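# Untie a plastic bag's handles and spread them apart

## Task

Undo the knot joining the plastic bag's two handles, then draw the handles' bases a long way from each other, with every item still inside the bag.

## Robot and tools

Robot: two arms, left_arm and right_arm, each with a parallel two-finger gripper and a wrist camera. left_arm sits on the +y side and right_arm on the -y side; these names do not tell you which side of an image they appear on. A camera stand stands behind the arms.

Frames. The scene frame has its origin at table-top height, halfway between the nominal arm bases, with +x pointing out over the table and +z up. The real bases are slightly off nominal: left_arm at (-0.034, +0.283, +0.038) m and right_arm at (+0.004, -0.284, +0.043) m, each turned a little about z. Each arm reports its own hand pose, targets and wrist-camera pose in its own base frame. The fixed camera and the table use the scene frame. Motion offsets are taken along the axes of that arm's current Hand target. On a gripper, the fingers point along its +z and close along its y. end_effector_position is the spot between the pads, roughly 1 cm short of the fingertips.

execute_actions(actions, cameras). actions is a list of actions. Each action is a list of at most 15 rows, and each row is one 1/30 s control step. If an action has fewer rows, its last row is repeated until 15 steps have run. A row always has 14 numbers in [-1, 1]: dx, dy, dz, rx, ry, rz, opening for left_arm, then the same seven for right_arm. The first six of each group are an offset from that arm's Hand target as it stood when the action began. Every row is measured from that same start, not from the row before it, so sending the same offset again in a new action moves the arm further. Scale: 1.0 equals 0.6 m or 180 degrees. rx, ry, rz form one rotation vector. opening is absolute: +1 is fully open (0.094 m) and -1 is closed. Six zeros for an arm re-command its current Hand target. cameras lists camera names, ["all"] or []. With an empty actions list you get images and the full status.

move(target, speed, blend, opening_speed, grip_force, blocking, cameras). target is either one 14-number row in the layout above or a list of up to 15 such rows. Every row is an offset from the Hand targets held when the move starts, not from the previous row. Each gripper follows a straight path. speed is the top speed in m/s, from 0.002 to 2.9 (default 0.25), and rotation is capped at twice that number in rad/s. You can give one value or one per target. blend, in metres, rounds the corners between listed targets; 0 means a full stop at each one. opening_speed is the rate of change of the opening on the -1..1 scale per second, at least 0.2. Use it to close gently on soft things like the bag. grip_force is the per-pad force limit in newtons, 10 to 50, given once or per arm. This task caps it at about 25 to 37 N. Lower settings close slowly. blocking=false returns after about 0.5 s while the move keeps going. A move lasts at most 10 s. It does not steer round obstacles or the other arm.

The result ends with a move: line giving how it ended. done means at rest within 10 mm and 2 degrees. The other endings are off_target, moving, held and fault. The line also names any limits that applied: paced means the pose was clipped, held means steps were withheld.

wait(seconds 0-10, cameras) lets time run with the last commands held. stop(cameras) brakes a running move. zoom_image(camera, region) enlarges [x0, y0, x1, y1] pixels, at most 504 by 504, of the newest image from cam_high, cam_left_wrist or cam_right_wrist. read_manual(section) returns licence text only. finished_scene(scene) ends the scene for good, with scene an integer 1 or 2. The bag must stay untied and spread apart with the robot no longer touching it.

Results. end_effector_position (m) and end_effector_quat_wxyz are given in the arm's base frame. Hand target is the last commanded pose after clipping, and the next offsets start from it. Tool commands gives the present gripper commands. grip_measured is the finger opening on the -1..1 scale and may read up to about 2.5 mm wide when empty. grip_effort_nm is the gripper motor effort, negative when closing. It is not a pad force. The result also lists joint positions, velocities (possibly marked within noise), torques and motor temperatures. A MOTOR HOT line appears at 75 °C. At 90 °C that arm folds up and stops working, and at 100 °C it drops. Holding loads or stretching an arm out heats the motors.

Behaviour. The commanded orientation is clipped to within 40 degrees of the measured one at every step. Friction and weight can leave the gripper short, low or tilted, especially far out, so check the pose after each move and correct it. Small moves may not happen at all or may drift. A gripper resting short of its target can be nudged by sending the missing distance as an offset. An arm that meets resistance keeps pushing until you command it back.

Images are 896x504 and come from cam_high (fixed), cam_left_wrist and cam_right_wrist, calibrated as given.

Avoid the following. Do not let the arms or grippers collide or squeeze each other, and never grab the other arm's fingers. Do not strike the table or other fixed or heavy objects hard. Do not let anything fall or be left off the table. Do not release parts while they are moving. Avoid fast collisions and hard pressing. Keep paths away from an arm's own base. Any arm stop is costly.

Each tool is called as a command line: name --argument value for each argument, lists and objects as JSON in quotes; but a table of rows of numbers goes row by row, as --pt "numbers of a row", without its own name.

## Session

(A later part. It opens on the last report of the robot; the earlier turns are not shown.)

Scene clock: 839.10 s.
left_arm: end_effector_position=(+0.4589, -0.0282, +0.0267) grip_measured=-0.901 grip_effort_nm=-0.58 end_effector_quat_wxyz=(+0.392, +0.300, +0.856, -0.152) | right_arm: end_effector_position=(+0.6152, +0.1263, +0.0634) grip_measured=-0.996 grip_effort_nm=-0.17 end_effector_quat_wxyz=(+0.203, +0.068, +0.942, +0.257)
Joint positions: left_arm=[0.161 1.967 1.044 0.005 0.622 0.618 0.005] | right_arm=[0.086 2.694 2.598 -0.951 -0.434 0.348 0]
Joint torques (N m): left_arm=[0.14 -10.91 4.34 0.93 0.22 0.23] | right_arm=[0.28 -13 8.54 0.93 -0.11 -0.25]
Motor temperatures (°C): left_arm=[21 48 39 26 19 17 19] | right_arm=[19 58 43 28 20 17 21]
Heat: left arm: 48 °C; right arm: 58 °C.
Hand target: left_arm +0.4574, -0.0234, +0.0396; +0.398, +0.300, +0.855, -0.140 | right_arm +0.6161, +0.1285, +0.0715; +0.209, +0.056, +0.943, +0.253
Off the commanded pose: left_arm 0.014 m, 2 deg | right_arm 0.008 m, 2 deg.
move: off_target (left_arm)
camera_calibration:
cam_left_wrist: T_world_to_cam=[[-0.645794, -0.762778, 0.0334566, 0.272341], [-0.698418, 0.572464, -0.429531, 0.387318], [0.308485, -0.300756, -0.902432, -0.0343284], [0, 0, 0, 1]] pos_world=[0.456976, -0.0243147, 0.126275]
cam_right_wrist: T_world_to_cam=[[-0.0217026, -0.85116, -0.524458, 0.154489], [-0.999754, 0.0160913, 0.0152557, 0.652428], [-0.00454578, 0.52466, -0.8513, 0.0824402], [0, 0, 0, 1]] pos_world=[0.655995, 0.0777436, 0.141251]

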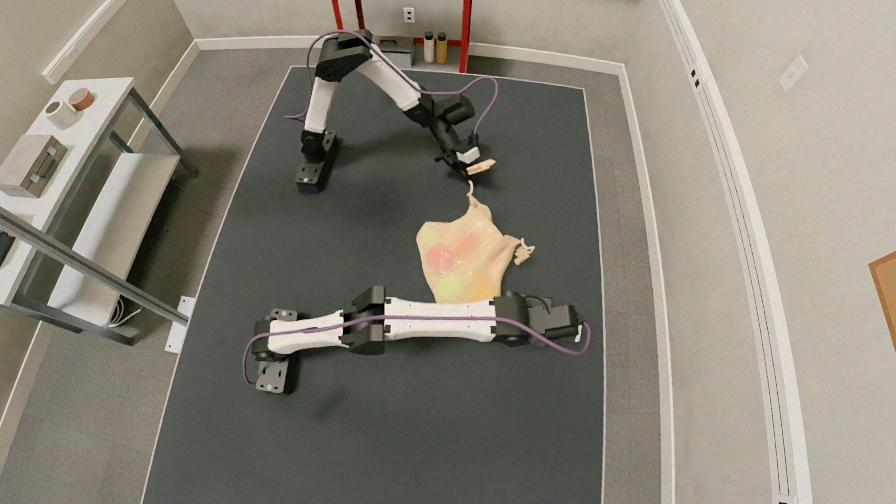

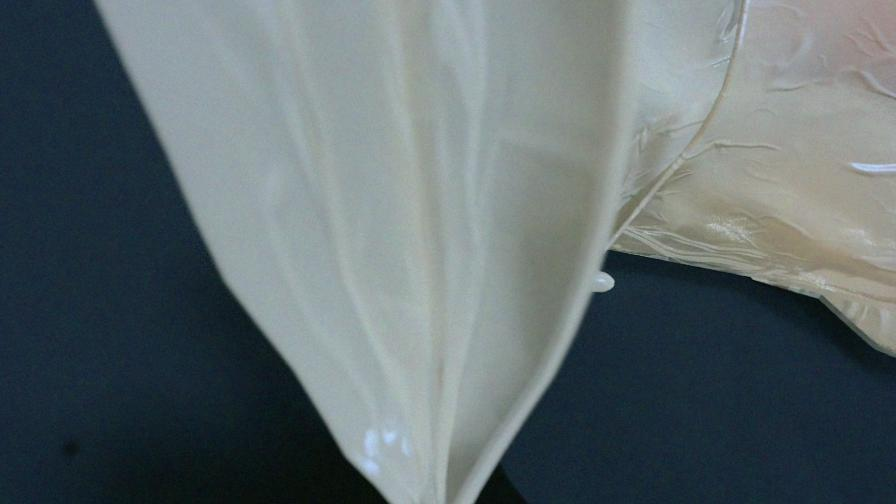

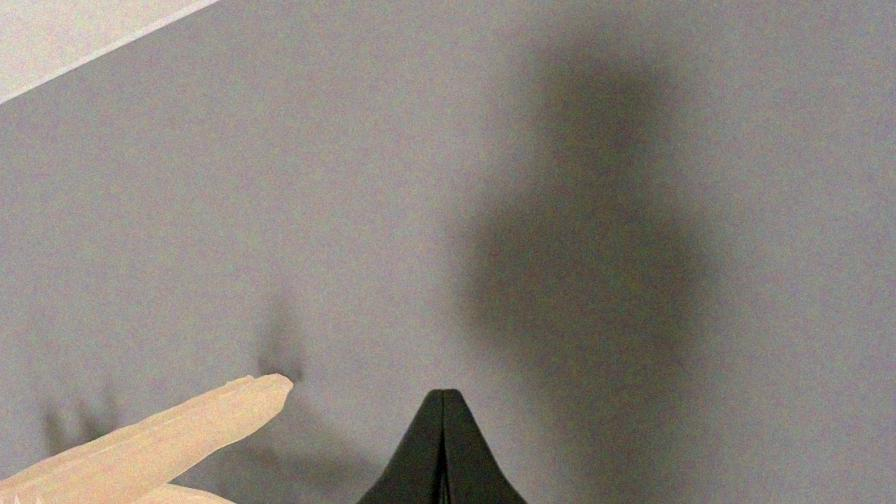

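move --pt "0.0 0 0.03 0 0 0 -1 -0.05 0 -0.25 0 0 0 -1" --pt "0.0 0 0.03 0 0 0 0.2 -0.05 0 -0.25 0 0 0 -1" --pt "0 0 -0.25 0 0 0 0.2 -0.05 0 -0.35 0 0 0 -1" --speed 0.15 --cameras '["all"]'

zoom_image --camera "cam_high" --region '[380, 140, 580, 340]'

Scene clock: 862.73 s.
left_arm: end_effector_position=(+0.3611, +0.0467, +0.1101) grip_measured=+0.197 grip_effort_nm=0.14 end_effector_quat_wxyz=(+0.373, +0.287, +0.869, -0.153) | right_arm: end_effector_position=(+0.5629, +0.0264, +0.2131) grip_measured=-0.996 grip_effort_nm=-0.17 end_effector_quat_wxyz=(+0.238, +0.086, +0.933, +0.255)
Joint positions: left_arm=[0.459 1.595 1.024 -0.595 0.745 0.936 0.056] | right_arm=[-0.103 2.502 2.839 -1.38 -0.504 0.219 0]
Joint torques (N m): left_arm=[0.34 -7.86 8.8 0.63 0.74 0.23] | right_arm=[-0.03 -15.36 7.02 0.91 -0.43 -0.19]
Motor temperatures (°C): left_arm=[21 45 38 25 19 17 19] | right_arm=[19 61 40 28 20 17 21]
Heat: left arm: 45 °C; right arm: 61 °C.
Hand target: left_arm +0.3678, +0.0484, +0.1361; +0.398, +0.300, +0.855, -0.140 | right_arm +0.5548, +0.0269, +0.2474; +0.209, +0.056, +0.943, +0.253
Off the commanded pose: left_arm 0.027 m, 4 deg | right_arm 0.035 m, 5 deg.
elbow stopped short (right arm): the move would have taken joint 3 (elbow) straighter than the controller allows.
move: off_target (left_arm, right_arm)
camera_calibration:
cam_left_wrist: T_world_to_cam=[[-0.625059, -0.778223, 0.0605719, 0.253877], [-0.731811, 0.557244, -0.39234, 0.320674], [0.271575, -0.289563, -0.917824, 0.108117], [0, 0, 0, 1]] pos_world=[0.363999, 0.0501863, 0.209668]
cam_right_wrist: T_world_to_cam=[[-0.035179, -0.848196, -0.528513, 0.155197], [-0.9965, 0.0698957, -0.0458444, 0.609281], [0.0758259, 0.525051, -0.847686, 0.216019], [0, 0, 0, 1]] pos_world=[0.596229, -0.02437, 0.293072]

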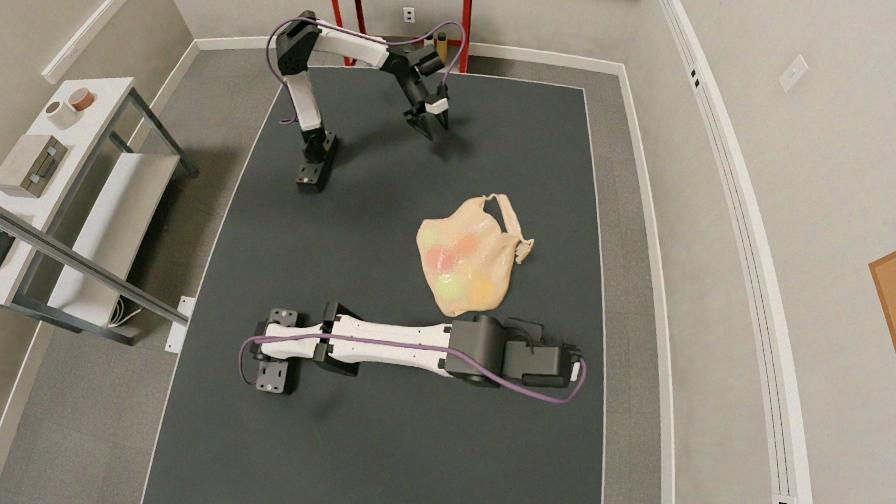

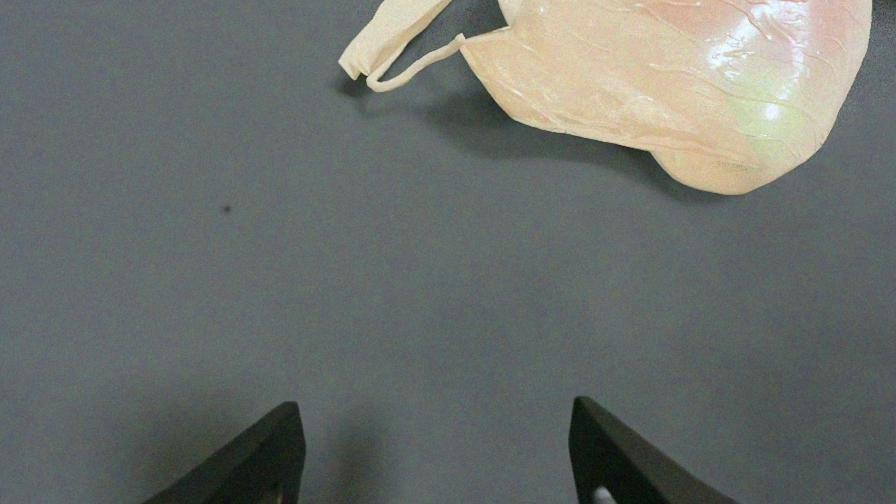

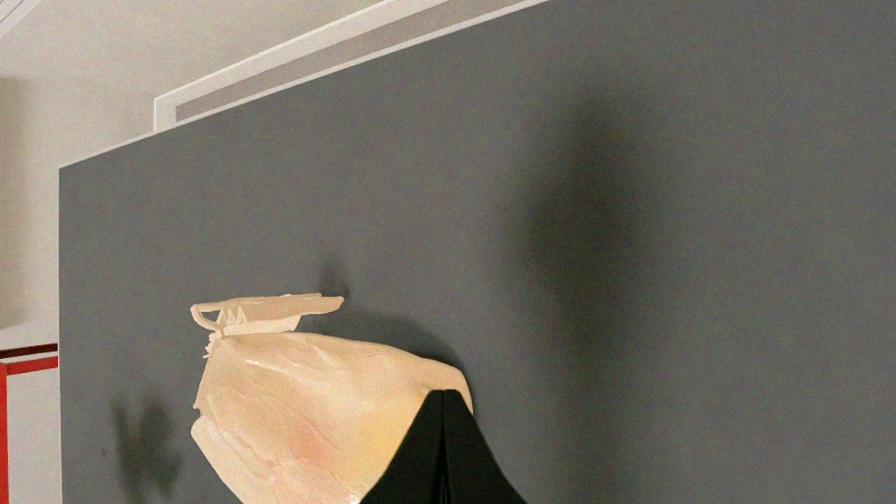

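Scaled by 2.520 from the camera's 896x504 image, which has a finer 1280x720 frame.

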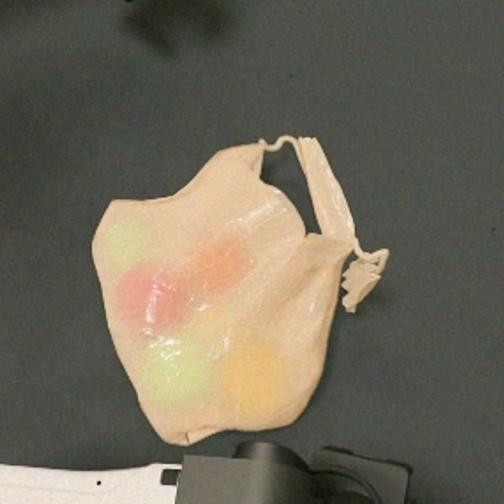

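move --pt "-0.086 0.057 0.36 0 0 0 -0.1 0 0 0 0 0 0 -1" --pt "-0.086 0.057 0.455 0 0 0 -0.1 0 0 0 0 0 0 -1" --pt "-0.086 0.057 0.455 0 0 0 -1 0 0 0 0 0 0 -1" --speed 0.15 --cameras '["cam_left_wrist"]'

Scene clock: 883.40 s.
left_arm: end_effector_position=(+0.5583, -0.0772, -0.0138) grip_measured=-0.994 grip_effort_nm=-0.33 end_effector_quat_wxyz=(+0.369, +0.301, +0.866, -0.154) | right_arm: end_effector_position=(+0.5629, +0.0264, +0.2131) grip_measured=-0.996 grip_effort_nm=-0.17 end_effector_quat_wxyz=(+0.238, +0.086, +0.933, +0.255)
Joint positions: left_arm=[0.017 2.354 1.535 -0.083 0.521 0.5 0] | right_arm=[-0.103 2.502 2.839 -1.38 -0.504 0.219 0]
Joint torques (N m): left_arm=[-0.05 -9.58 8.44 1.54 0.18 0.06] | right_arm=[-0.25 -15.32 7.1 0.95 -0.39 -0.21]
Motor temperatures (°C): left_arm=[21 43 39 25 19 17 19] | right_arm=[18 62 38 27 20 17 20]
Heat: left arm: 43 °C; right arm: 62 °C.
Hand target: left_arm +0.5781, -0.0764, -0.0001; +0.398, +0.300, +0.855, -0.140 | right_arm +0.5548, +0.0269, +0.2474; +0.209, +0.056, +0.943, +0.253
Off the commanded pose: left_arm 0.024 m, 4 deg | right_arm 0.035 m, 5 deg.
elbow stopped short (right arm): the move would have taken joint 3 (elbow) straighter than the controller allows.
move: off_target (left_arm, right_arm); target 3's new opening was sent with left_arm's hand 0.024 m and 4 deg from that target
camera_calibration:
cam_left_wrist: T_world_to_cam=[[-0.646404, -0.761102, 0.053719, 0.301361], [-0.716175, 0.580949, -0.386771, 0.478654], [0.263164, -0.288483, -0.92061, -0.0902209], [0, 0, 0, 1]] pos_world=[0.561344, -0.0747345, 0.0858827]
Images, in order (width x height): cam_left_wrist 896x504.

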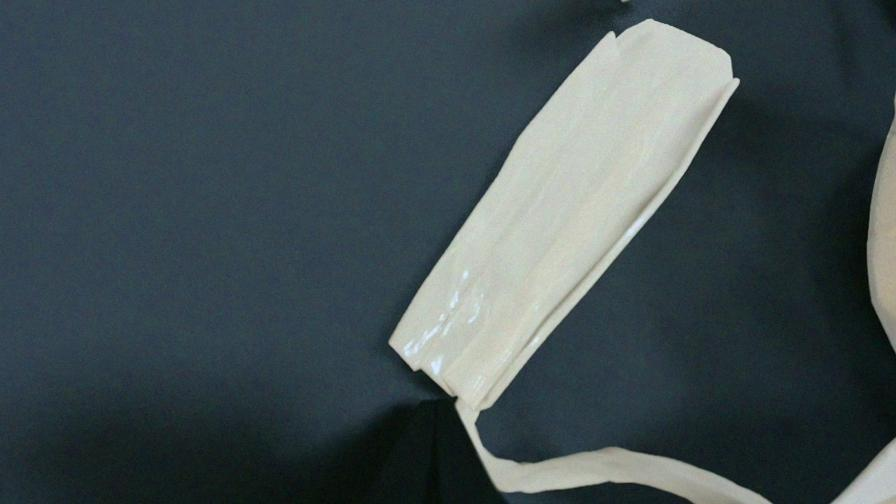

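move --pt "0 0 -0.05 0 0 0 -0.3 0 0 0 0 0 0 -1" --pt "-0.037 -0.017 -0.02 0 0 0 -0.3 0 0 0 0 0 0 -1" --pt "-0.037 -0.017 0.038 0 0 0 -0.3 0 0 0 0 0 0 -1" --pt "-0.037 -0.017 0.038 0 0 0 -1 0 0 0 0 0 0 -1" --pt "0.035 0.1 -0.09 0 0 0 -1 0 0 0 0 0 0 -1" --speed 0.1 --cameras '["cam_left_wrist","cam_high"]'

Scene clock: 897.63 s.
left_arm: end_effector_position=(+0.5690, +0.0098, -0.0188) grip_measured=-0.994 grip_effort_nm=-0.32 end_effector_quat_wxyz=(+0.375, +0.286, +0.870, -0.143) | right_arm: end_effector_position=(+0.5629, +0.0264, +0.2131) grip_measured=-0.996 grip_effort_nm=-0.17 end_effector_quat_wxyz=(+0.238, +0.086, +0.933, +0.255)
Joint positions: left_arm=[0.19 2.421 1.65 -0.19 0.598 0.632 0] | right_arm=[-0.103 2.502 2.839 -1.38 -0.504 0.219 0]
Joint torques (N m): left_arm=[-0.03 -15.91 5.46 0.89 0.59 0.23] | right_arm=[-0.24 -15.28 7.21 0.92 -0.39 -0.25]
Motor temperatures (°C): left_arm=[21 44 39 25 19 17 19] | right_arm=[18 63 38 27 20 17 20]
Heat: left arm: 44 °C; right arm: 63 °C.
Hand target: left_arm +0.5729, +0.0047, +0.0186; +0.398, +0.300, +0.855, -0.140 | right_arm +0.5548, +0.0269, +0.2474; +0.209, +0.056, +0.943, +0.253
Off the commanded pose: left_arm 0.038 m, 4 deg | right_arm 0.035 m, 5 deg.
elbow stopped short (right arm): the move would have taken joint 3 (elbow) straighter than the controller allows.
move: off_target (left_arm, right_arm); target 4's new opening was sent with left_arm's hand 0.020 m and 2 deg from that target
camera_calibration:
cam_left_wrist: T_world_to_cam=[[-0.617563, -0.785363, 0.0426736, 0.358402], [-0.733947, 0.555931, -0.390207, 0.444087], [0.282731, -0.272298, -0.919738, -0.0838238], [0, 0, 0, 1]] pos_world=[0.570972, 0.011769, 0.0808956]
Images, in order (width x height): cam_high 896x504, cam_left_wrist 896x504.

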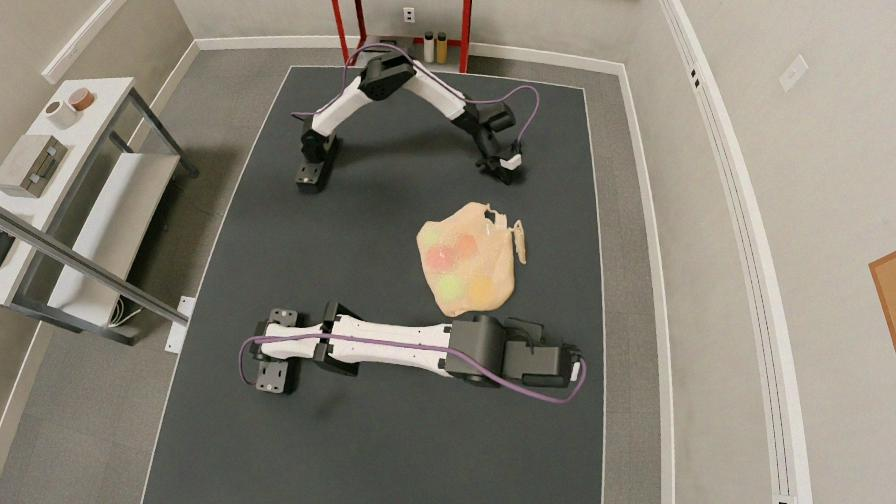

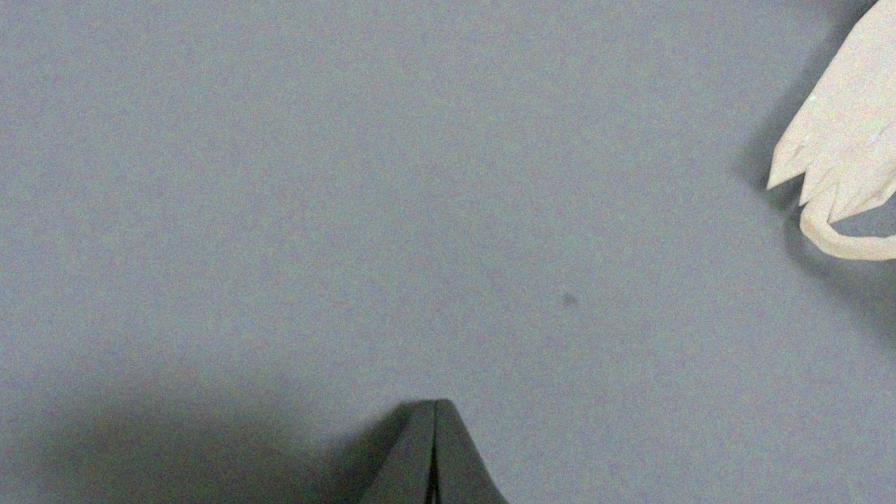

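zoom_image --camera "cam_high" --region '[380, 140, 580, 340]'

Scaled by 2.520 from the camera's 896x504 image, which has a finer 1280x720 frame.

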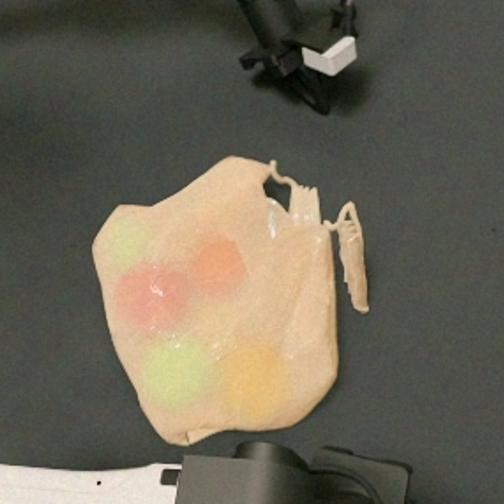

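move --pt "-0.073 -0.155 0.03 0 0 0 0 0 0 0 0 0 0 -1" --pt "-0.073 -0.155 0.149 0 0 0 0 0 0 0 0 0 0 -1" --speed 0.12 --cameras '["cam_left_wrist"]'

Scene clock: 919.87 s.
left_arm: end_effector_position=(+0.5716, -0.1289, -0.0179) grip_measured=-0.003 grip_effort_nm=0.14 end_effector_quat_wxyz=(+0.371, +0.305, +0.864, -0.151) | right_arm: end_effector_position=(+0.5629, +0.0264, +0.2131) grip_measured=-0.996 grip_effort_nm=-0.17 end_effector_quat_wxyz=(+0.238, +0.086, +0.933, +0.255)
Joint positions: left_arm=[-0.092 2.408 1.606 -0.052 0.45 0.414 0.047] | right_arm=[-0.103 2.502 2.839 -1.38 -0.504 0.219 0]
Joint torques (N m): left_arm=[-0.27 -9.78 8.51 1.55 0.11 0.05] | right_arm=[-0.32 -15.45 7.21 0.95 -0.46 -0.22]
Motor temperatures (°C): left_arm=[21 50 38 25 19 17 19] | right_arm=[18 64 37 27 20 17 20]
Heat: left arm: 50 °C; right arm: 64 °C.
Hand target: left_arm +0.5901, -0.1283, -0.0054; +0.398, +0.300, +0.855, -0.140 | right_arm +0.5548, +0.0269, +0.2474; +0.209, +0.056, +0.943, +0.253
Off the commanded pose: left_arm 0.022 m, 4 deg | right_arm 0.035 m, 5 deg.
elbow stopped short (right arm): the move would have taken joint 3 (elbow) straighter than the controller allows.
move: off_target (left_arm, right_arm)
camera_calibration:
cam_left_wrist: T_world_to_cam=[[-0.650921, -0.757832, 0.0446237, 0.273679], [-0.710037, 0.586963, -0.389001, 0.513739], [0.268605, -0.284893, -0.920156, -0.115131], [0, 0, 0, 1]] pos_world=[0.573842, -0.126943, 0.0816938]
Images, in order (width x height): cam_left_wrist 896x504.

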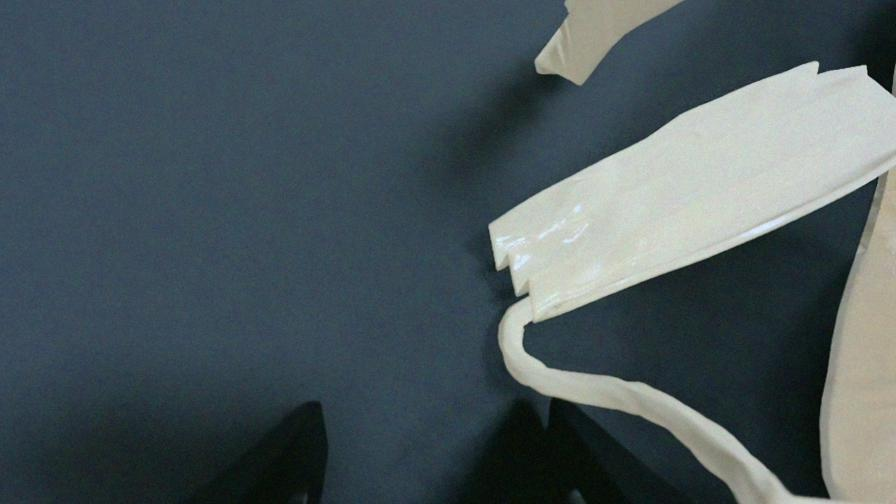

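move --pt "0 0 -0.05 0 0 0 0 0 0 0 0 0 0 -1" --pt "-0.04 -0.03 -0.02 0 0 0 0 0 0 0 0 0 0 -1" --pt "-0.04 -0.03 0.037 0 0 0 0 0 0 0 0 0 0 -1" --pt "-0.04 -0.03 0.037 0 0 0 -1 0 0 0 0 0 0 -1" --speed 0.1 --cameras '["cam_left_wrist"]'

Scene clock: 930.87 s.
left_arm: end_effector_position=(+0.5955, -0.1597, -0.0117) grip_measured=-0.994 grip_effort_nm=-0.33 end_effector_quat_wxyz=(+0.390, +0.304, +0.857, -0.143) | right_arm: end_effector_position=(+0.5629, +0.0264, +0.2131) grip_measured=-0.996 grip_effort_nm=-0.17 end_effector_quat_wxyz=(+0.238, +0.086, +0.933, +0.255)
Joint positions: left_arm=[-0.152 2.474 1.727 -0.043 0.4 0.362 0] | right_arm=[-0.103 2.502 2.839 -1.38 -0.504 0.219 0]
Joint torques (N m): left_arm=[-0.21 -10.95 8.94 1.15 0.11 0.05] | right_arm=[-0.47 -15.38 7.09 0.95 -0.44 -0.21]
Motor temperatures (°C): left_arm=[21 51 38 25 19 17 19] | right_arm=[18 65 37 27 20 17 20]
Heat: left arm: 51 °C; right arm: 65 °C.
Hand target: left_arm +0.6041, -0.1626, -0.0013; +0.398, +0.300, +0.855, -0.140 | right_arm +0.5548, +0.0269, +0.2474; +0.209, +0.056, +0.943, +0.253
Off the commanded pose: left_arm 0.014 m, 1 deg | right_arm 0.035 m, 5 deg.
elbow stopped short (right arm): the move would have taken joint 3 (elbow) straighter than the controller allows.
move: off_target (left_arm, right_arm); target 4's new opening was sent with left_arm's hand 0.014 m and 1 deg from that target
camera_calibration:
cam_left_wrist: T_world_to_cam=[[-0.645043, -0.763956, 0.0170799, 0.260742], [-0.698094, 0.580047, -0.419774, 0.542626], [0.310782, -0.282696, -0.907468, -0.149229], [0, 0, 0, 1]] pos_world=[0.593371, -0.15774, 0.0879062]
Images, in order (width x height): cam_left_wrist 896x504.

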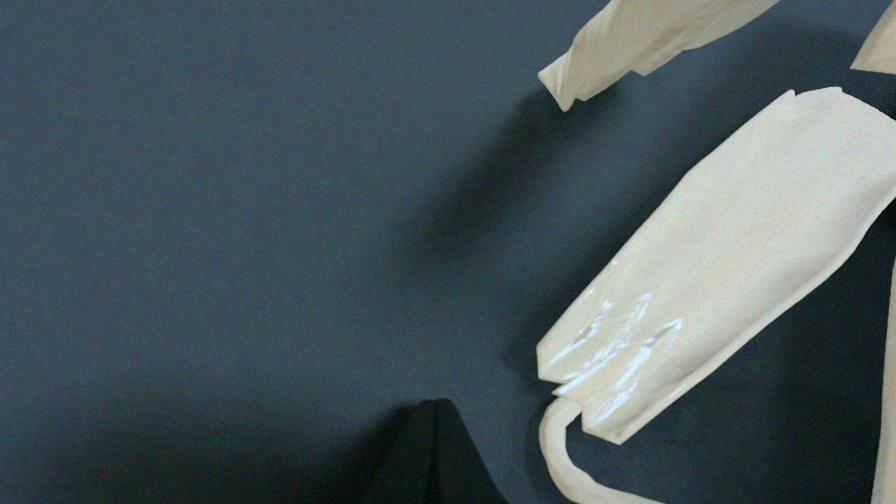

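move --pt "0 0 -0.07 0 0 0 0 0 0 0 0 0 0 -1" --pt "-0.018 -0.075 -0.05 0 0 0 0 0 0 0 0 0 0 -1" --pt "-0.018 -0.075 0.028 0 0 0 0 0 0 0 0 0 0 -1" --pt "-0.018 -0.075 0.028 0 0 0 -1 0 0 0 0 0 0 -1" --speed 0.1 --cameras '["cam_left_wrist"]'

Scene clock: 943.13 s.
left_arm: end_effector_position=(+0.5771, -0.2016, -0.0180) grip_measured=-0.994 grip_effort_nm=-0.33 end_effector_quat_wxyz=(+0.373, +0.301, +0.866, -0.143) | right_arm: end_effector_position=(+0.5629, +0.0264, +0.2131) grip_measured=-0.996 grip_effort_nm=-0.17 end_effector_quat_wxyz=(+0.238, +0.086, +0.933, +0.255)
Joint positions: left_arm=[-0.244 2.458 1.693 -0.038 0.329 0.292 0] | right_arm=[-0.103 2.502 2.839 -1.38 -0.504 0.219 0]
Joint torques (N m): left_arm=[-0.47 -10.29 8.8 1.54 0.09 0.05] | right_arm=[-0.21 -15.42 7.09 0.91 -0.39 -0.19]
Motor temperatures (°C): left_arm=[21 52 40 26 19 17 19] | right_arm=[18 65 37 27 20 17 20]
Heat: left arm: 52 °C; right arm: 65 °C.
Hand target: left_arm +0.5914, -0.2101, -0.0038; +0.398, +0.300, +0.855, -0.140 | right_arm +0.5548, +0.0269, +0.2474; +0.209, +0.056, +0.943, +0.253
Off the commanded pose: left_arm 0.022 m, 3 deg | right_arm 0.035 m, 5 deg.
elbow stopped short (right arm): the move would have taken joint 3 (elbow) straighter than the controller allows.
move: off_target (left_arm, right_arm); target 4's new opening was sent with left_arm's hand 0.022 m and 3 deg from that target
camera_calibration:
cam_left_wrist: T_world_to_cam=[[-0.640726, -0.767101, 0.0320325, 0.214104], [-0.715749, 0.581697, -0.386436, 0.562627], [0.277802, -0.270527, -0.92176, -0.139784], [0, 0, 0, 1]] pos_world=[0.578714, -0.200854, 0.0817137]
Images, in order (width x height): cam_left_wrist 896x504.

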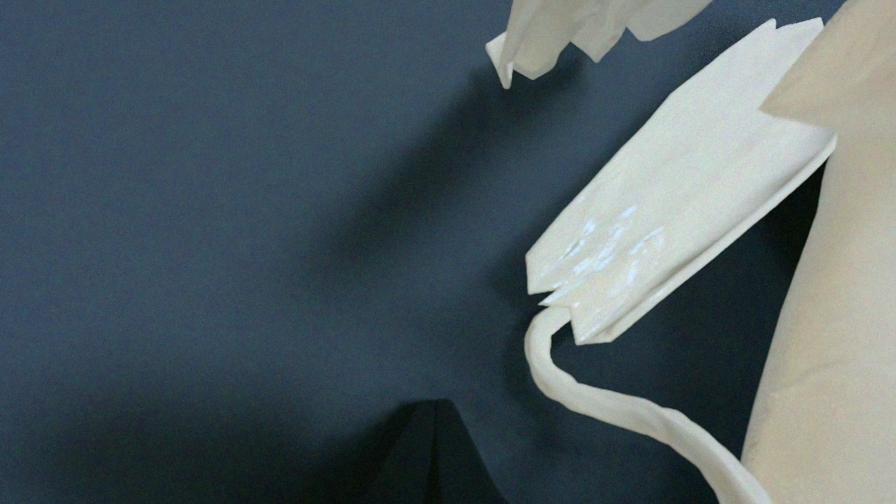

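move --pt "-0.064 0 -0.054 0 0 0 0 0 0 0 0 0 0 -1" --pt "-0.088 -0.056 -0.015 0 0 0 0 0 0 0 0 0 0 -1" --pt "-0.024 -0.056 0.039 0 0 0 0 0 0 0 0 0 0 -1" --pt "-0.024 -0.056 0.039 0 0 0 -1 0 0 0 0 0 0 -1" --speed 0.1 --cameras '["cam_left_wrist"]'

Scene clock: 958.80 s.
left_arm: end_effector_position=(+0.5858, -0.2513, -0.0098) grip_measured=-0.994 grip_effort_nm=-0.32 end_effector_quat_wxyz=(+0.382, +0.306, +0.861, -0.142) | right_arm: end_effector_position=(+0.5629, +0.0264, +0.2131) grip_measured=-0.996 grip_effort_nm=-0.17 end_effector_quat_wxyz=(+0.238, +0.086, +0.933, +0.255)
Joint positions: left_arm=[-0.333 2.518 1.827 -0.074 0.268 0.235 0] | right_arm=[-0.103 2.502 2.839 -1.38 -0.504 0.219 0]
Joint torques (N m): left_arm=[0.13 -11.02 5.39 1.76 0.06 0.06] | right_arm=[-0.18 -15.51 7.12 0.96 -0.39 -0.21]
Motor temperatures (°C): left_arm=[21 53 41 26 19 17 19] | right_arm=[18 66 37 26 20 17 20]
Heat: left arm: 53 °C; right arm: 66 °C.
Hand target: left_arm +0.5916, -0.2533, -0.0078; +0.398, +0.300, +0.855, -0.140 | right_arm +0.5548, +0.0269, +0.2474; +0.209, +0.056, +0.943, +0.253
Off the commanded pose: left_arm 0.007 m, 2 deg | right_arm 0.035 m, 5 deg.
elbow stopped short (right arm): the move would have taken joint 3 (elbow) straighter than the controller allows.
move: off_target (right_arm)
camera_calibration:
cam_left_wrist: T_world_to_cam=[[-0.64684, -0.762393, 0.0188437, 0.185967], [-0.702761, 0.586286, -0.402984, 0.594227], [0.296184, -0.273909, -0.915013, -0.159715], [0, 0, 0, 1]] pos_world=[0.585196, -0.250354, 0.0898182]
Images, in order (width x height): cam_left_wrist 896x504.

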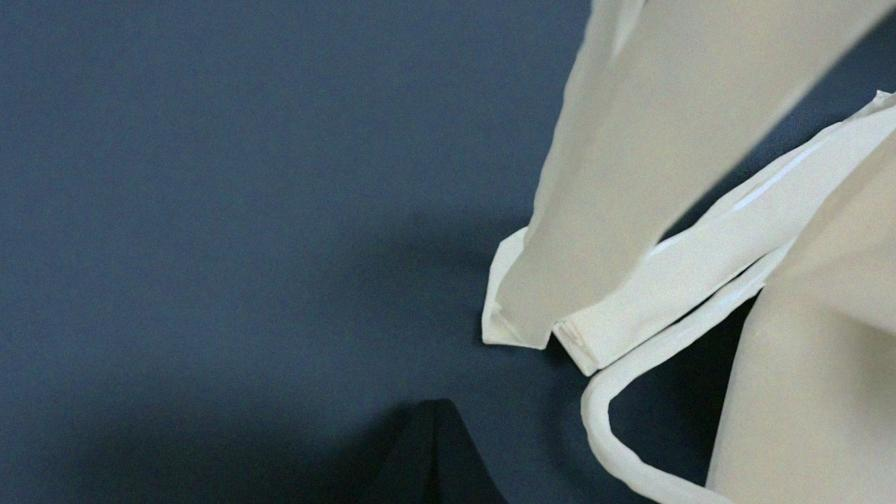

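move --pt "-0.064 0 -0.054 0 0 0 0 0 0 0 0 0 0 -1" --pt "-0.068 -0.05 -0.018 0 0 0 0 0 0 0 0 0 0 -1" --pt "-0.004 -0.05 0.036 0 0 0 0 0 0 0 0 0 0 -1" --speed 0.1 --cameras '["cam_left_wrist"]'

Scene clock: 977.70 s.
left_arm: end_effector_position=(+0.5828, -0.2856, -0.0172) grip_measured=-0.003 grip_effort_nm=0.15 end_effector_quat_wxyz=(+0.388, +0.306, +0.858, -0.141) | right_arm: end_effector_position=(+0.5629, +0.0264, +0.2131) grip_measured=-0.996 grip_effort_nm=-0.17 end_effector_quat_wxyz=(+0.238, +0.086, +0.933, +0.255)
Joint positions: left_arm=[-0.397 2.564 1.873 -0.051 0.219 0.191 0.047] | right_arm=[-0.103 2.502 2.839 -1.38 -0.504 0.219 0]
Joint torques (N m): left_arm=[0.09 -10.65 5.67 1.72 0.04 0.07] | right_arm=[-0.36 -15.3 7.23 0.94 -0.42 -0.2]
Motor temperatures (°C): left_arm=[21 51 39 27 19 17 19] | right_arm=[18 67 37 26 20 17 20]
Heat: left arm: 51 °C; right arm: 67 °C.
Hand target: left_arm +0.5870, -0.2881, -0.0199; +0.398, +0.300, +0.855, -0.140 | right_arm +0.5548, +0.0269, +0.2474; +0.209, +0.056, +0.943, +0.253
Off the commanded pose: left_arm 0.006 m, 1 deg | right_arm 0.035 m, 5 deg.
elbow stopped short (right arm): the move would have taken joint 3 (elbow) straighter than the controller allows.
move: off_target (right_arm)
camera_calibration:
cam_left_wrist: T_world_to_cam=[[-0.646293, -0.762982, 0.0128006, 0.157536], [-0.698352, 0.584619, -0.412946, 0.60611], [0.307587, -0.275823, -0.910666, -0.182016], [0, 0, 0, 1]] pos_world=[0.581078, -0.284351, 0.082518]
Images, in order (width x height): cam_left_wrist 896x504.

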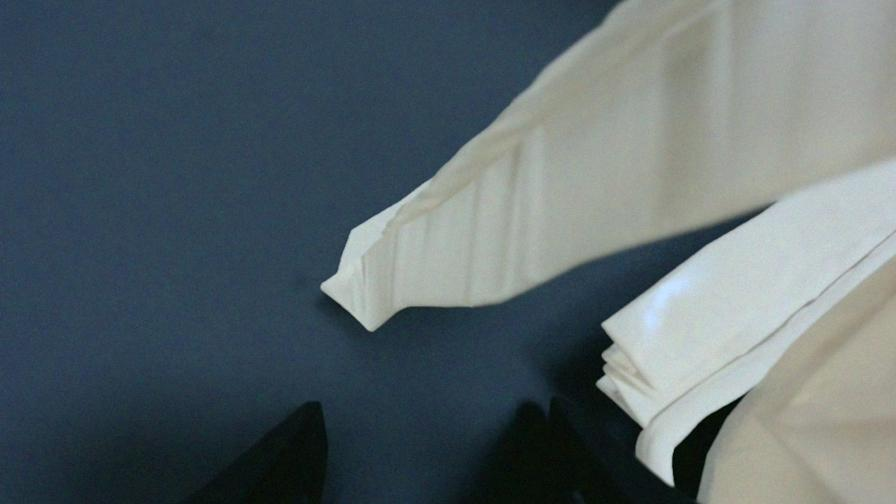

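move --pt "-0.102 0 -0.086 0 0 0 -0.4 0 0 0 0 0 0 -1" --pt "-0.114 -0.082 -0.062 0 0 0 -0.4 0 0 0 0 0 0 -1" --pt "-0.012 -0.082 0.024 0 0 0 -0.4 0 0 0 0 0 0 -1" --speed 0.1 --cameras '["cam_left_wrist"]'

Scene clock: 998.47 s.
left_arm: end_effector_position=(+0.5667, -0.3337, -0.0168) grip_measured=-0.397 grip_effort_nm=-0.14 end_effector_quat_wxyz=(+0.392, +0.305, +0.856, -0.140) | right_arm: end_effector_position=(+0.5629, +0.0264, +0.2131) grip_measured=-0.996 grip_effort_nm=-0.17 end_effector_quat_wxyz=(+0.238, +0.086, +0.933, +0.255)
Joint positions: left_arm=[-0.494 2.584 1.903 -0.04 0.145 0.125 0.028] | right_arm=[-0.103 2.502 2.839 -1.38 -0.504 0.219 0]
Joint torques (N m): left_arm=[0.05 -10.61 5.35 1.71 0 0.07] | right_arm=[-0.25 -15.53 7.12 0.92 -0.44 -0.21]
Motor temperatures (°C): left_arm=[21 51 39 27 19 17 19] | right_arm=[18 68 37 26 20 17 20]
Heat: left arm: 51 °C; right arm: 68 °C.
Hand target: left_arm +0.5684, -0.3362, -0.0236; +0.398, +0.300, +0.855, -0.140 | right_arm +0.5548, +0.0269, +0.2474; +0.209, +0.056, +0.943, +0.253
Off the commanded pose: left_arm 0.007 m, 1 deg | right_arm 0.035 m, 5 deg.
elbow stopped short (right arm): the move would have taken joint 3 (elbow) straighter than the controller allows.
move: off_target (right_arm)
camera_calibration:
cam_left_wrist: T_world_to_cam=[[-0.645252, -0.76391, 0.00955924, 0.109302], [-0.695473, 0.582176, -0.421175, 0.620527], [0.316175, -0.278412, -0.906929, -0.195705], [0, 0, 0, 1]] pos_world=[0.563964, -0.332246, 0.0828152]
Images, in order (width x height): cam_left_wrist 896x504.

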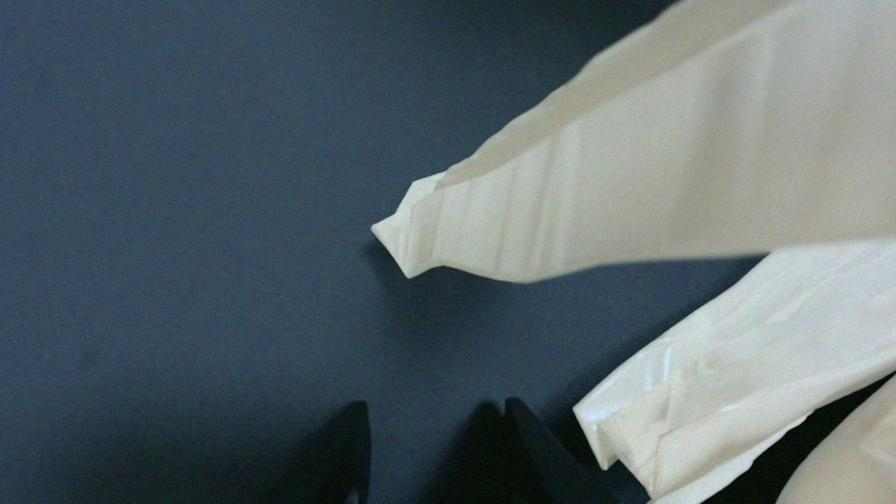

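move --target '[-0.3,-0.03,-0.4,0,0,0,0, 0,0,-0.1,0,0,0,-1]' --cameras '["cam_left_wrist","cam_high"]'

zoom_image --camera "cam_high" --region '[380, 140, 580, 340]'

Scene clock: 1007.93 s.
left_arm: end_effector_position=(+0.5099, -0.3058, +0.2378) grip_measured=-0.003 grip_effort_nm=0.14 end_effector_quat_wxyz=(+0.377, +0.304, +0.864, -0.137) | right_arm: end_effector_position=(+0.5404, -0.0031, +0.2628) grip_measured=-0.996 grip_effort_nm=-0.17 end_effector_quat_wxyz=(+0.271, +0.095, +0.922, +0.259)
Joint positions: left_arm=[-0.5 2.199 2.279 -0.834 0.137 0.117 0.047] | right_arm=[-0.172 2.401 2.839 -1.432 -0.54 0.196 0]
Joint torques (N m): left_arm=[-0.49 -12.25 9.51 1.16 -0.01 0.07] | right_arm=[-0.47 -14.27 7.02 1.01 -0.46 -0.21]
Motor temperatures (°C): left_arm=[21 51 38 28 19 17 19] | right_arm=[18 69 37 26 20 17 20]
Heat: left arm: 51 °C; right arm: 69 °C.
Hand target: left_arm +0.5042, -0.3077, +0.2686; +0.398, +0.300, +0.855, -0.140 | right_arm +0.5295, -0.0003, +0.2945; +0.209, +0.056, +0.943, +0.253
Off the commanded pose: left_arm 0.031 m, 3 deg | right_arm 0.034 m, 9 deg.
elbow stopped short (right arm): the move would have taken joint 3 (elbow) straighter than the controller allows.
move: off_target (left_arm, right_arm)
camera_calibration:
cam_left_wrist: T_world_to_cam=[[-0.641305, -0.7671, 0.016923, 0.0868376], [-0.710666, 0.585522, -0.390023, 0.673446], [0.289277, -0.26215, -0.92065, 0.0829219], [0, 0, 0, 1]] pos_world=[0.510298, -0.305966, 0.337532]
Images, in order (width x height): cam_high 896x504, cam_left_wrist 896x504.

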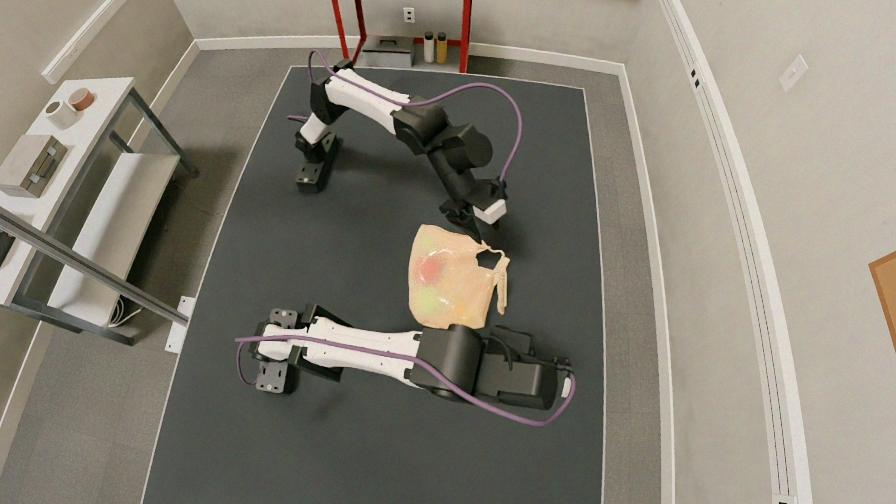

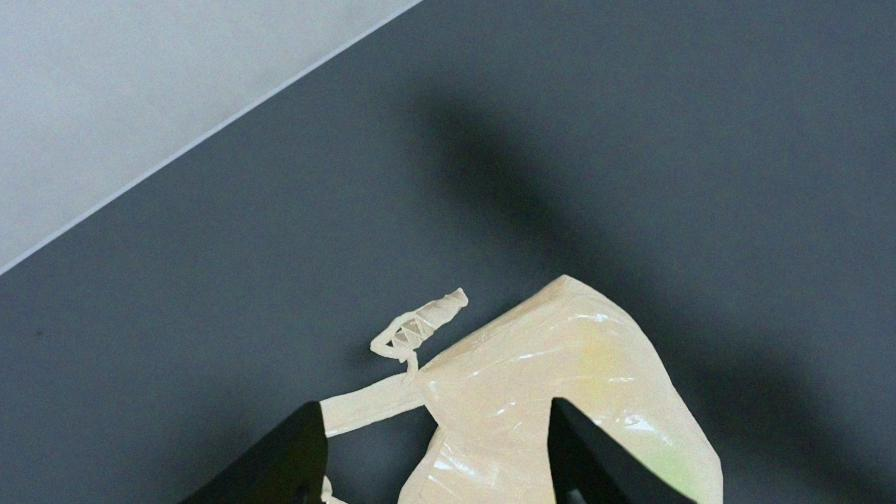

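Scaled by 2.520 from the camera's 896x504 image, which has a finer 1280x720 frame.

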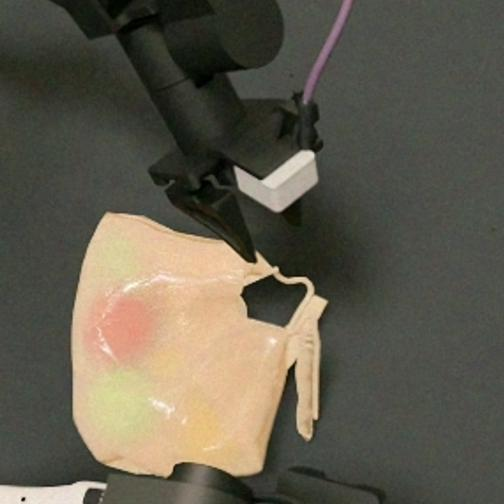

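move --target '[0,0.08,-0.22,0,0,0,-0.2, 0.2,0,-0.15,0,0,0,-1]' --cameras '["cam_left_wrist"]'

Scene clock: 1020.13 s.
left_arm: end_effector_position=(+0.4666, -0.2057, +0.3256) grip_measured=-0.197 grip_effort_nm=-0.14 end_effector_quat_wxyz=(+0.377, +0.293, +0.869, -0.132) | right_arm: end_effector_position=(+0.3883, -0.0201, +0.3157) grip_measured=-0.996 grip_effort_nm=-0.17 end_effector_quat_wxyz=(+0.237, +0.076, +0.937, +0.246)
Joint positions: left_arm=[-0.334 1.983 2.334 -1.129 0.239 0.217 0.038] | right_arm=[-0.299 1.818 2.203 -1.544 -0.579 -0.014 0]
Joint torques (N m): left_arm=[0.05 -10.37 8.69 1.13 0.34 0.23] | right_arm=[-0.13 -8.02 4.53 0.84 -0.49 -0.2]
Motor temperatures (°C): left_arm=[21 51 38 27 19 17 19] | right_arm=[18 69 37 26 20 17 20]
Heat: left arm: 51 °C; right arm: 69 °C.
Hand target: left_arm +0.4554, -0.2070, +0.3535; +0.398, +0.300, +0.855, -0.140 | right_arm +0.3828, -0.0159, +0.3213; +0.209, +0.056, +0.943, +0.253
Off the commanded pose: left_arm 0.030 m, 3 deg | right_arm 0.009 m, 4 deg.
joint sent to its limit (right arm) — joint 4 (wrist pitch), lower limit. The joint targets are off in position and orientation.
move: off_target (left_arm, right_arm)
camera_calibration:
cam_left_wrist: T_world_to_cam=[[-0.622036, -0.78279, 0.0176378, 0.121912], [-0.726438, 0.568558, -0.386043, 0.620867], [0.292163, -0.252946, -0.922312, 0.203622], [0, 0, 0, 1]] pos_world=[0.467365, -0.206062, 0.425334]
Images, in order (width x height): cam_left_wrist 896x504.

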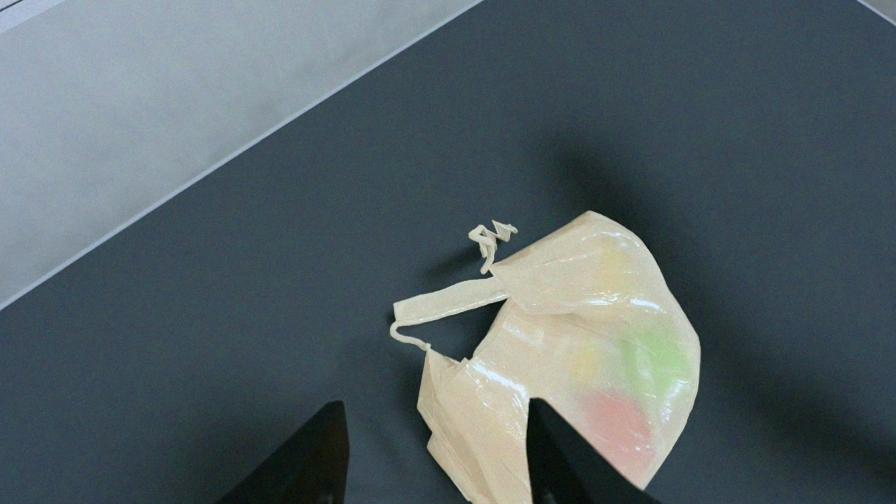

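move --pt "0.26 0.042 0.444 0 0 0 0 0 0 0 0 0 0 -1" --cameras '["cam_left_wrist"]'

Scene clock: 1034.83 s.
left_arm: end_effector_position=(+0.5439, -0.2422, +0.0493) grip_measured=-0.003 grip_effort_nm=0.14 end_effector_quat_wxyz=(+0.372, +0.300, +0.868, -0.135) | right_arm: end_effector_position=(+0.3883, -0.0201, +0.3157) grip_measured=-0.996 grip_effort_nm=-0.17 end_effector_quat_wxyz=(+0.237, +0.076, +0.937, +0.246)
Joint positions: left_arm=[-0.35 2.263 1.635 -0.156 0.239 0.217 0.047] | right_arm=[-0.299 1.818 2.203 -1.544 -0.579 -0.014 0]
Joint torques (N m): left_arm=[-0.44 -10.47 6.78 1.76 0.17 0.07] | right_arm=[-0.09 -7.95 4.51 0.85 -0.47 -0.21]
Motor temperatures (°C): left_arm=[21 49 39 27 19 17 19] | right_arm=[18 61 36 26 20 17 20]
Heat: left arm: 49 °C; right arm: 61 °C.
Hand target: left_arm +0.5519, -0.2522, +0.0627; +0.398, +0.300, +0.855, -0.140 | right_arm +0.3828, -0.0159, +0.3213; +0.209, +0.056, +0.943, +0.253
Off the commanded pose: left_arm 0.019 m, 3 deg | right_arm 0.009 m, 4 deg.
joint sent to its limit (right arm) — joint 4 (wrist pitch), lower limit. The joint targets are off in position and orientation.
move: off_target (left_arm, right_arm)
camera_calibration:
cam_left_wrist: T_world_to_cam=[[-0.633765, -0.773263, 0.0201474, 0.154849], [-0.720425, 0.580574, -0.379371, 0.590462], [0.281656, -0.254947, -0.925025, -0.0776715], [0, 0, 0, 1]] pos_world=[0.545398, -0.24287, 0.149036]
Images, in order (width x height): cam_left_wrist 896x504.

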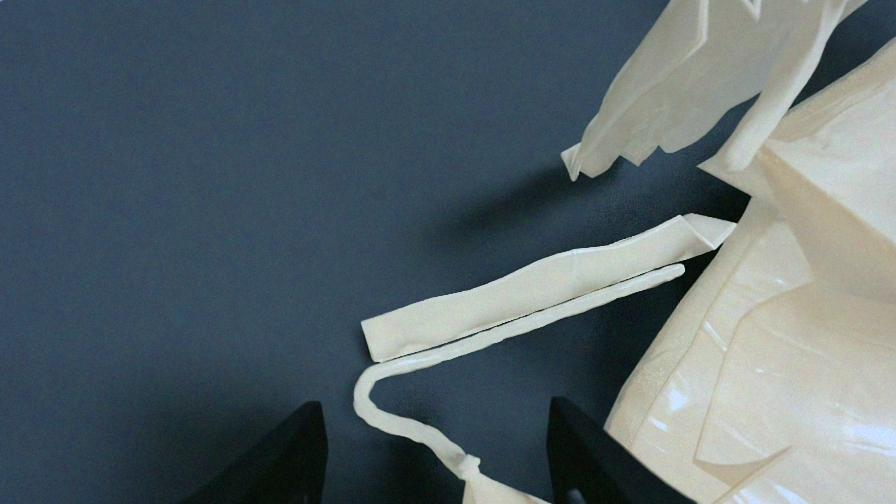

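move --pt "0.08 0 0.066 0 0 0 0 0 0 0 0 0 0 -1" --pt "0.08 0 0.066 0 0 0 -1 0 0 0 0 0 0 -1" --speed 0.1 --cameras '["cam_left_wrist"]'

Scene clock: 1043.33 s.
left_arm: end_effector_position=(+0.5486, -0.2449, -0.0011) grip_measured=-0.993 grip_effort_nm=-0.36 end_effector_quat_wxyz=(+0.384, +0.301, +0.863, -0.136) | right_arm: end_effector_position=(+0.3883, -0.0201, +0.3157) grip_measured=-0.996 grip_effort_nm=-0.17 end_effector_quat_wxyz=(+0.237, +0.076, +0.937, +0.246)
Joint positions: left_arm=[-0.351 2.365 1.572 0.034 0.239 0.217 0] | right_arm=[-0.299 1.818 2.203 -1.544 -0.579 -0.014 0]
Joint torques (N m): left_arm=[-0.43 -9.96 5.01 1.77 0.16 0.08] | right_arm=[-0.18 -7.99 4.36 0.84 -0.48 -0.17]
Motor temperatures (°C): left_arm=[21 48 38 28 19 17 19] | right_arm=[18 58 36 26 20 17 20]
Heat: left arm: 48 °C; right arm: 58 °C.
Hand target: left_arm +0.5515, -0.2519, +0.0005; +0.398, +0.300, +0.855, -0.140 | right_arm +0.3828, -0.0159, +0.3213; +0.209, +0.056, +0.943, +0.253
Off the commanded pose: left_arm 0.008 m, 2 deg | right_arm 0.009 m, 4 deg.
joint sent to its limit (right arm) — joint 4 (wrist pitch), lower limit. The joint targets are off in position and orientation.
move: off_target (right_arm)
camera_calibration:
cam_left_wrist: T_world_to_cam=[[-0.635348, -0.77214, 0.0115155, 0.15785], [-0.709962, 0.57819, -0.402057, 0.569866], [0.303786, -0.263622, -0.915542, -0.140542], [0, 0, 0, 1]] pos_world=[0.547567, -0.244658, 0.0986291]
Images, in order (width x height): cam_left_wrist 896x504.

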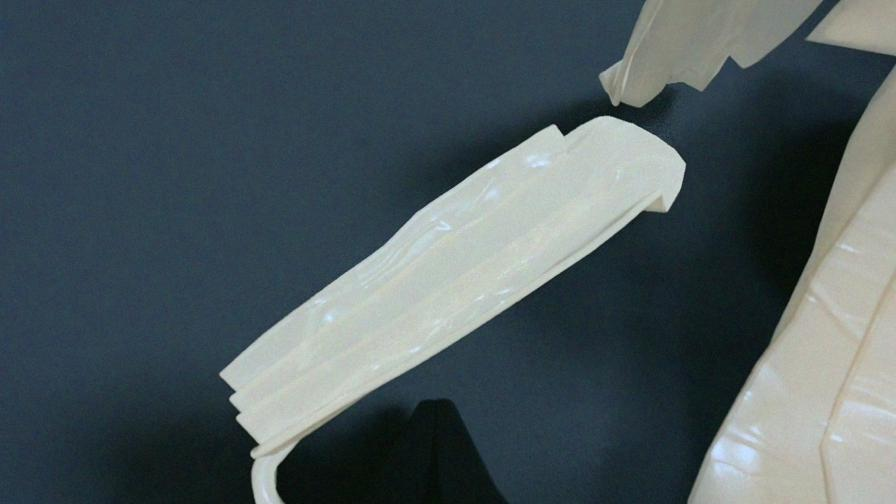

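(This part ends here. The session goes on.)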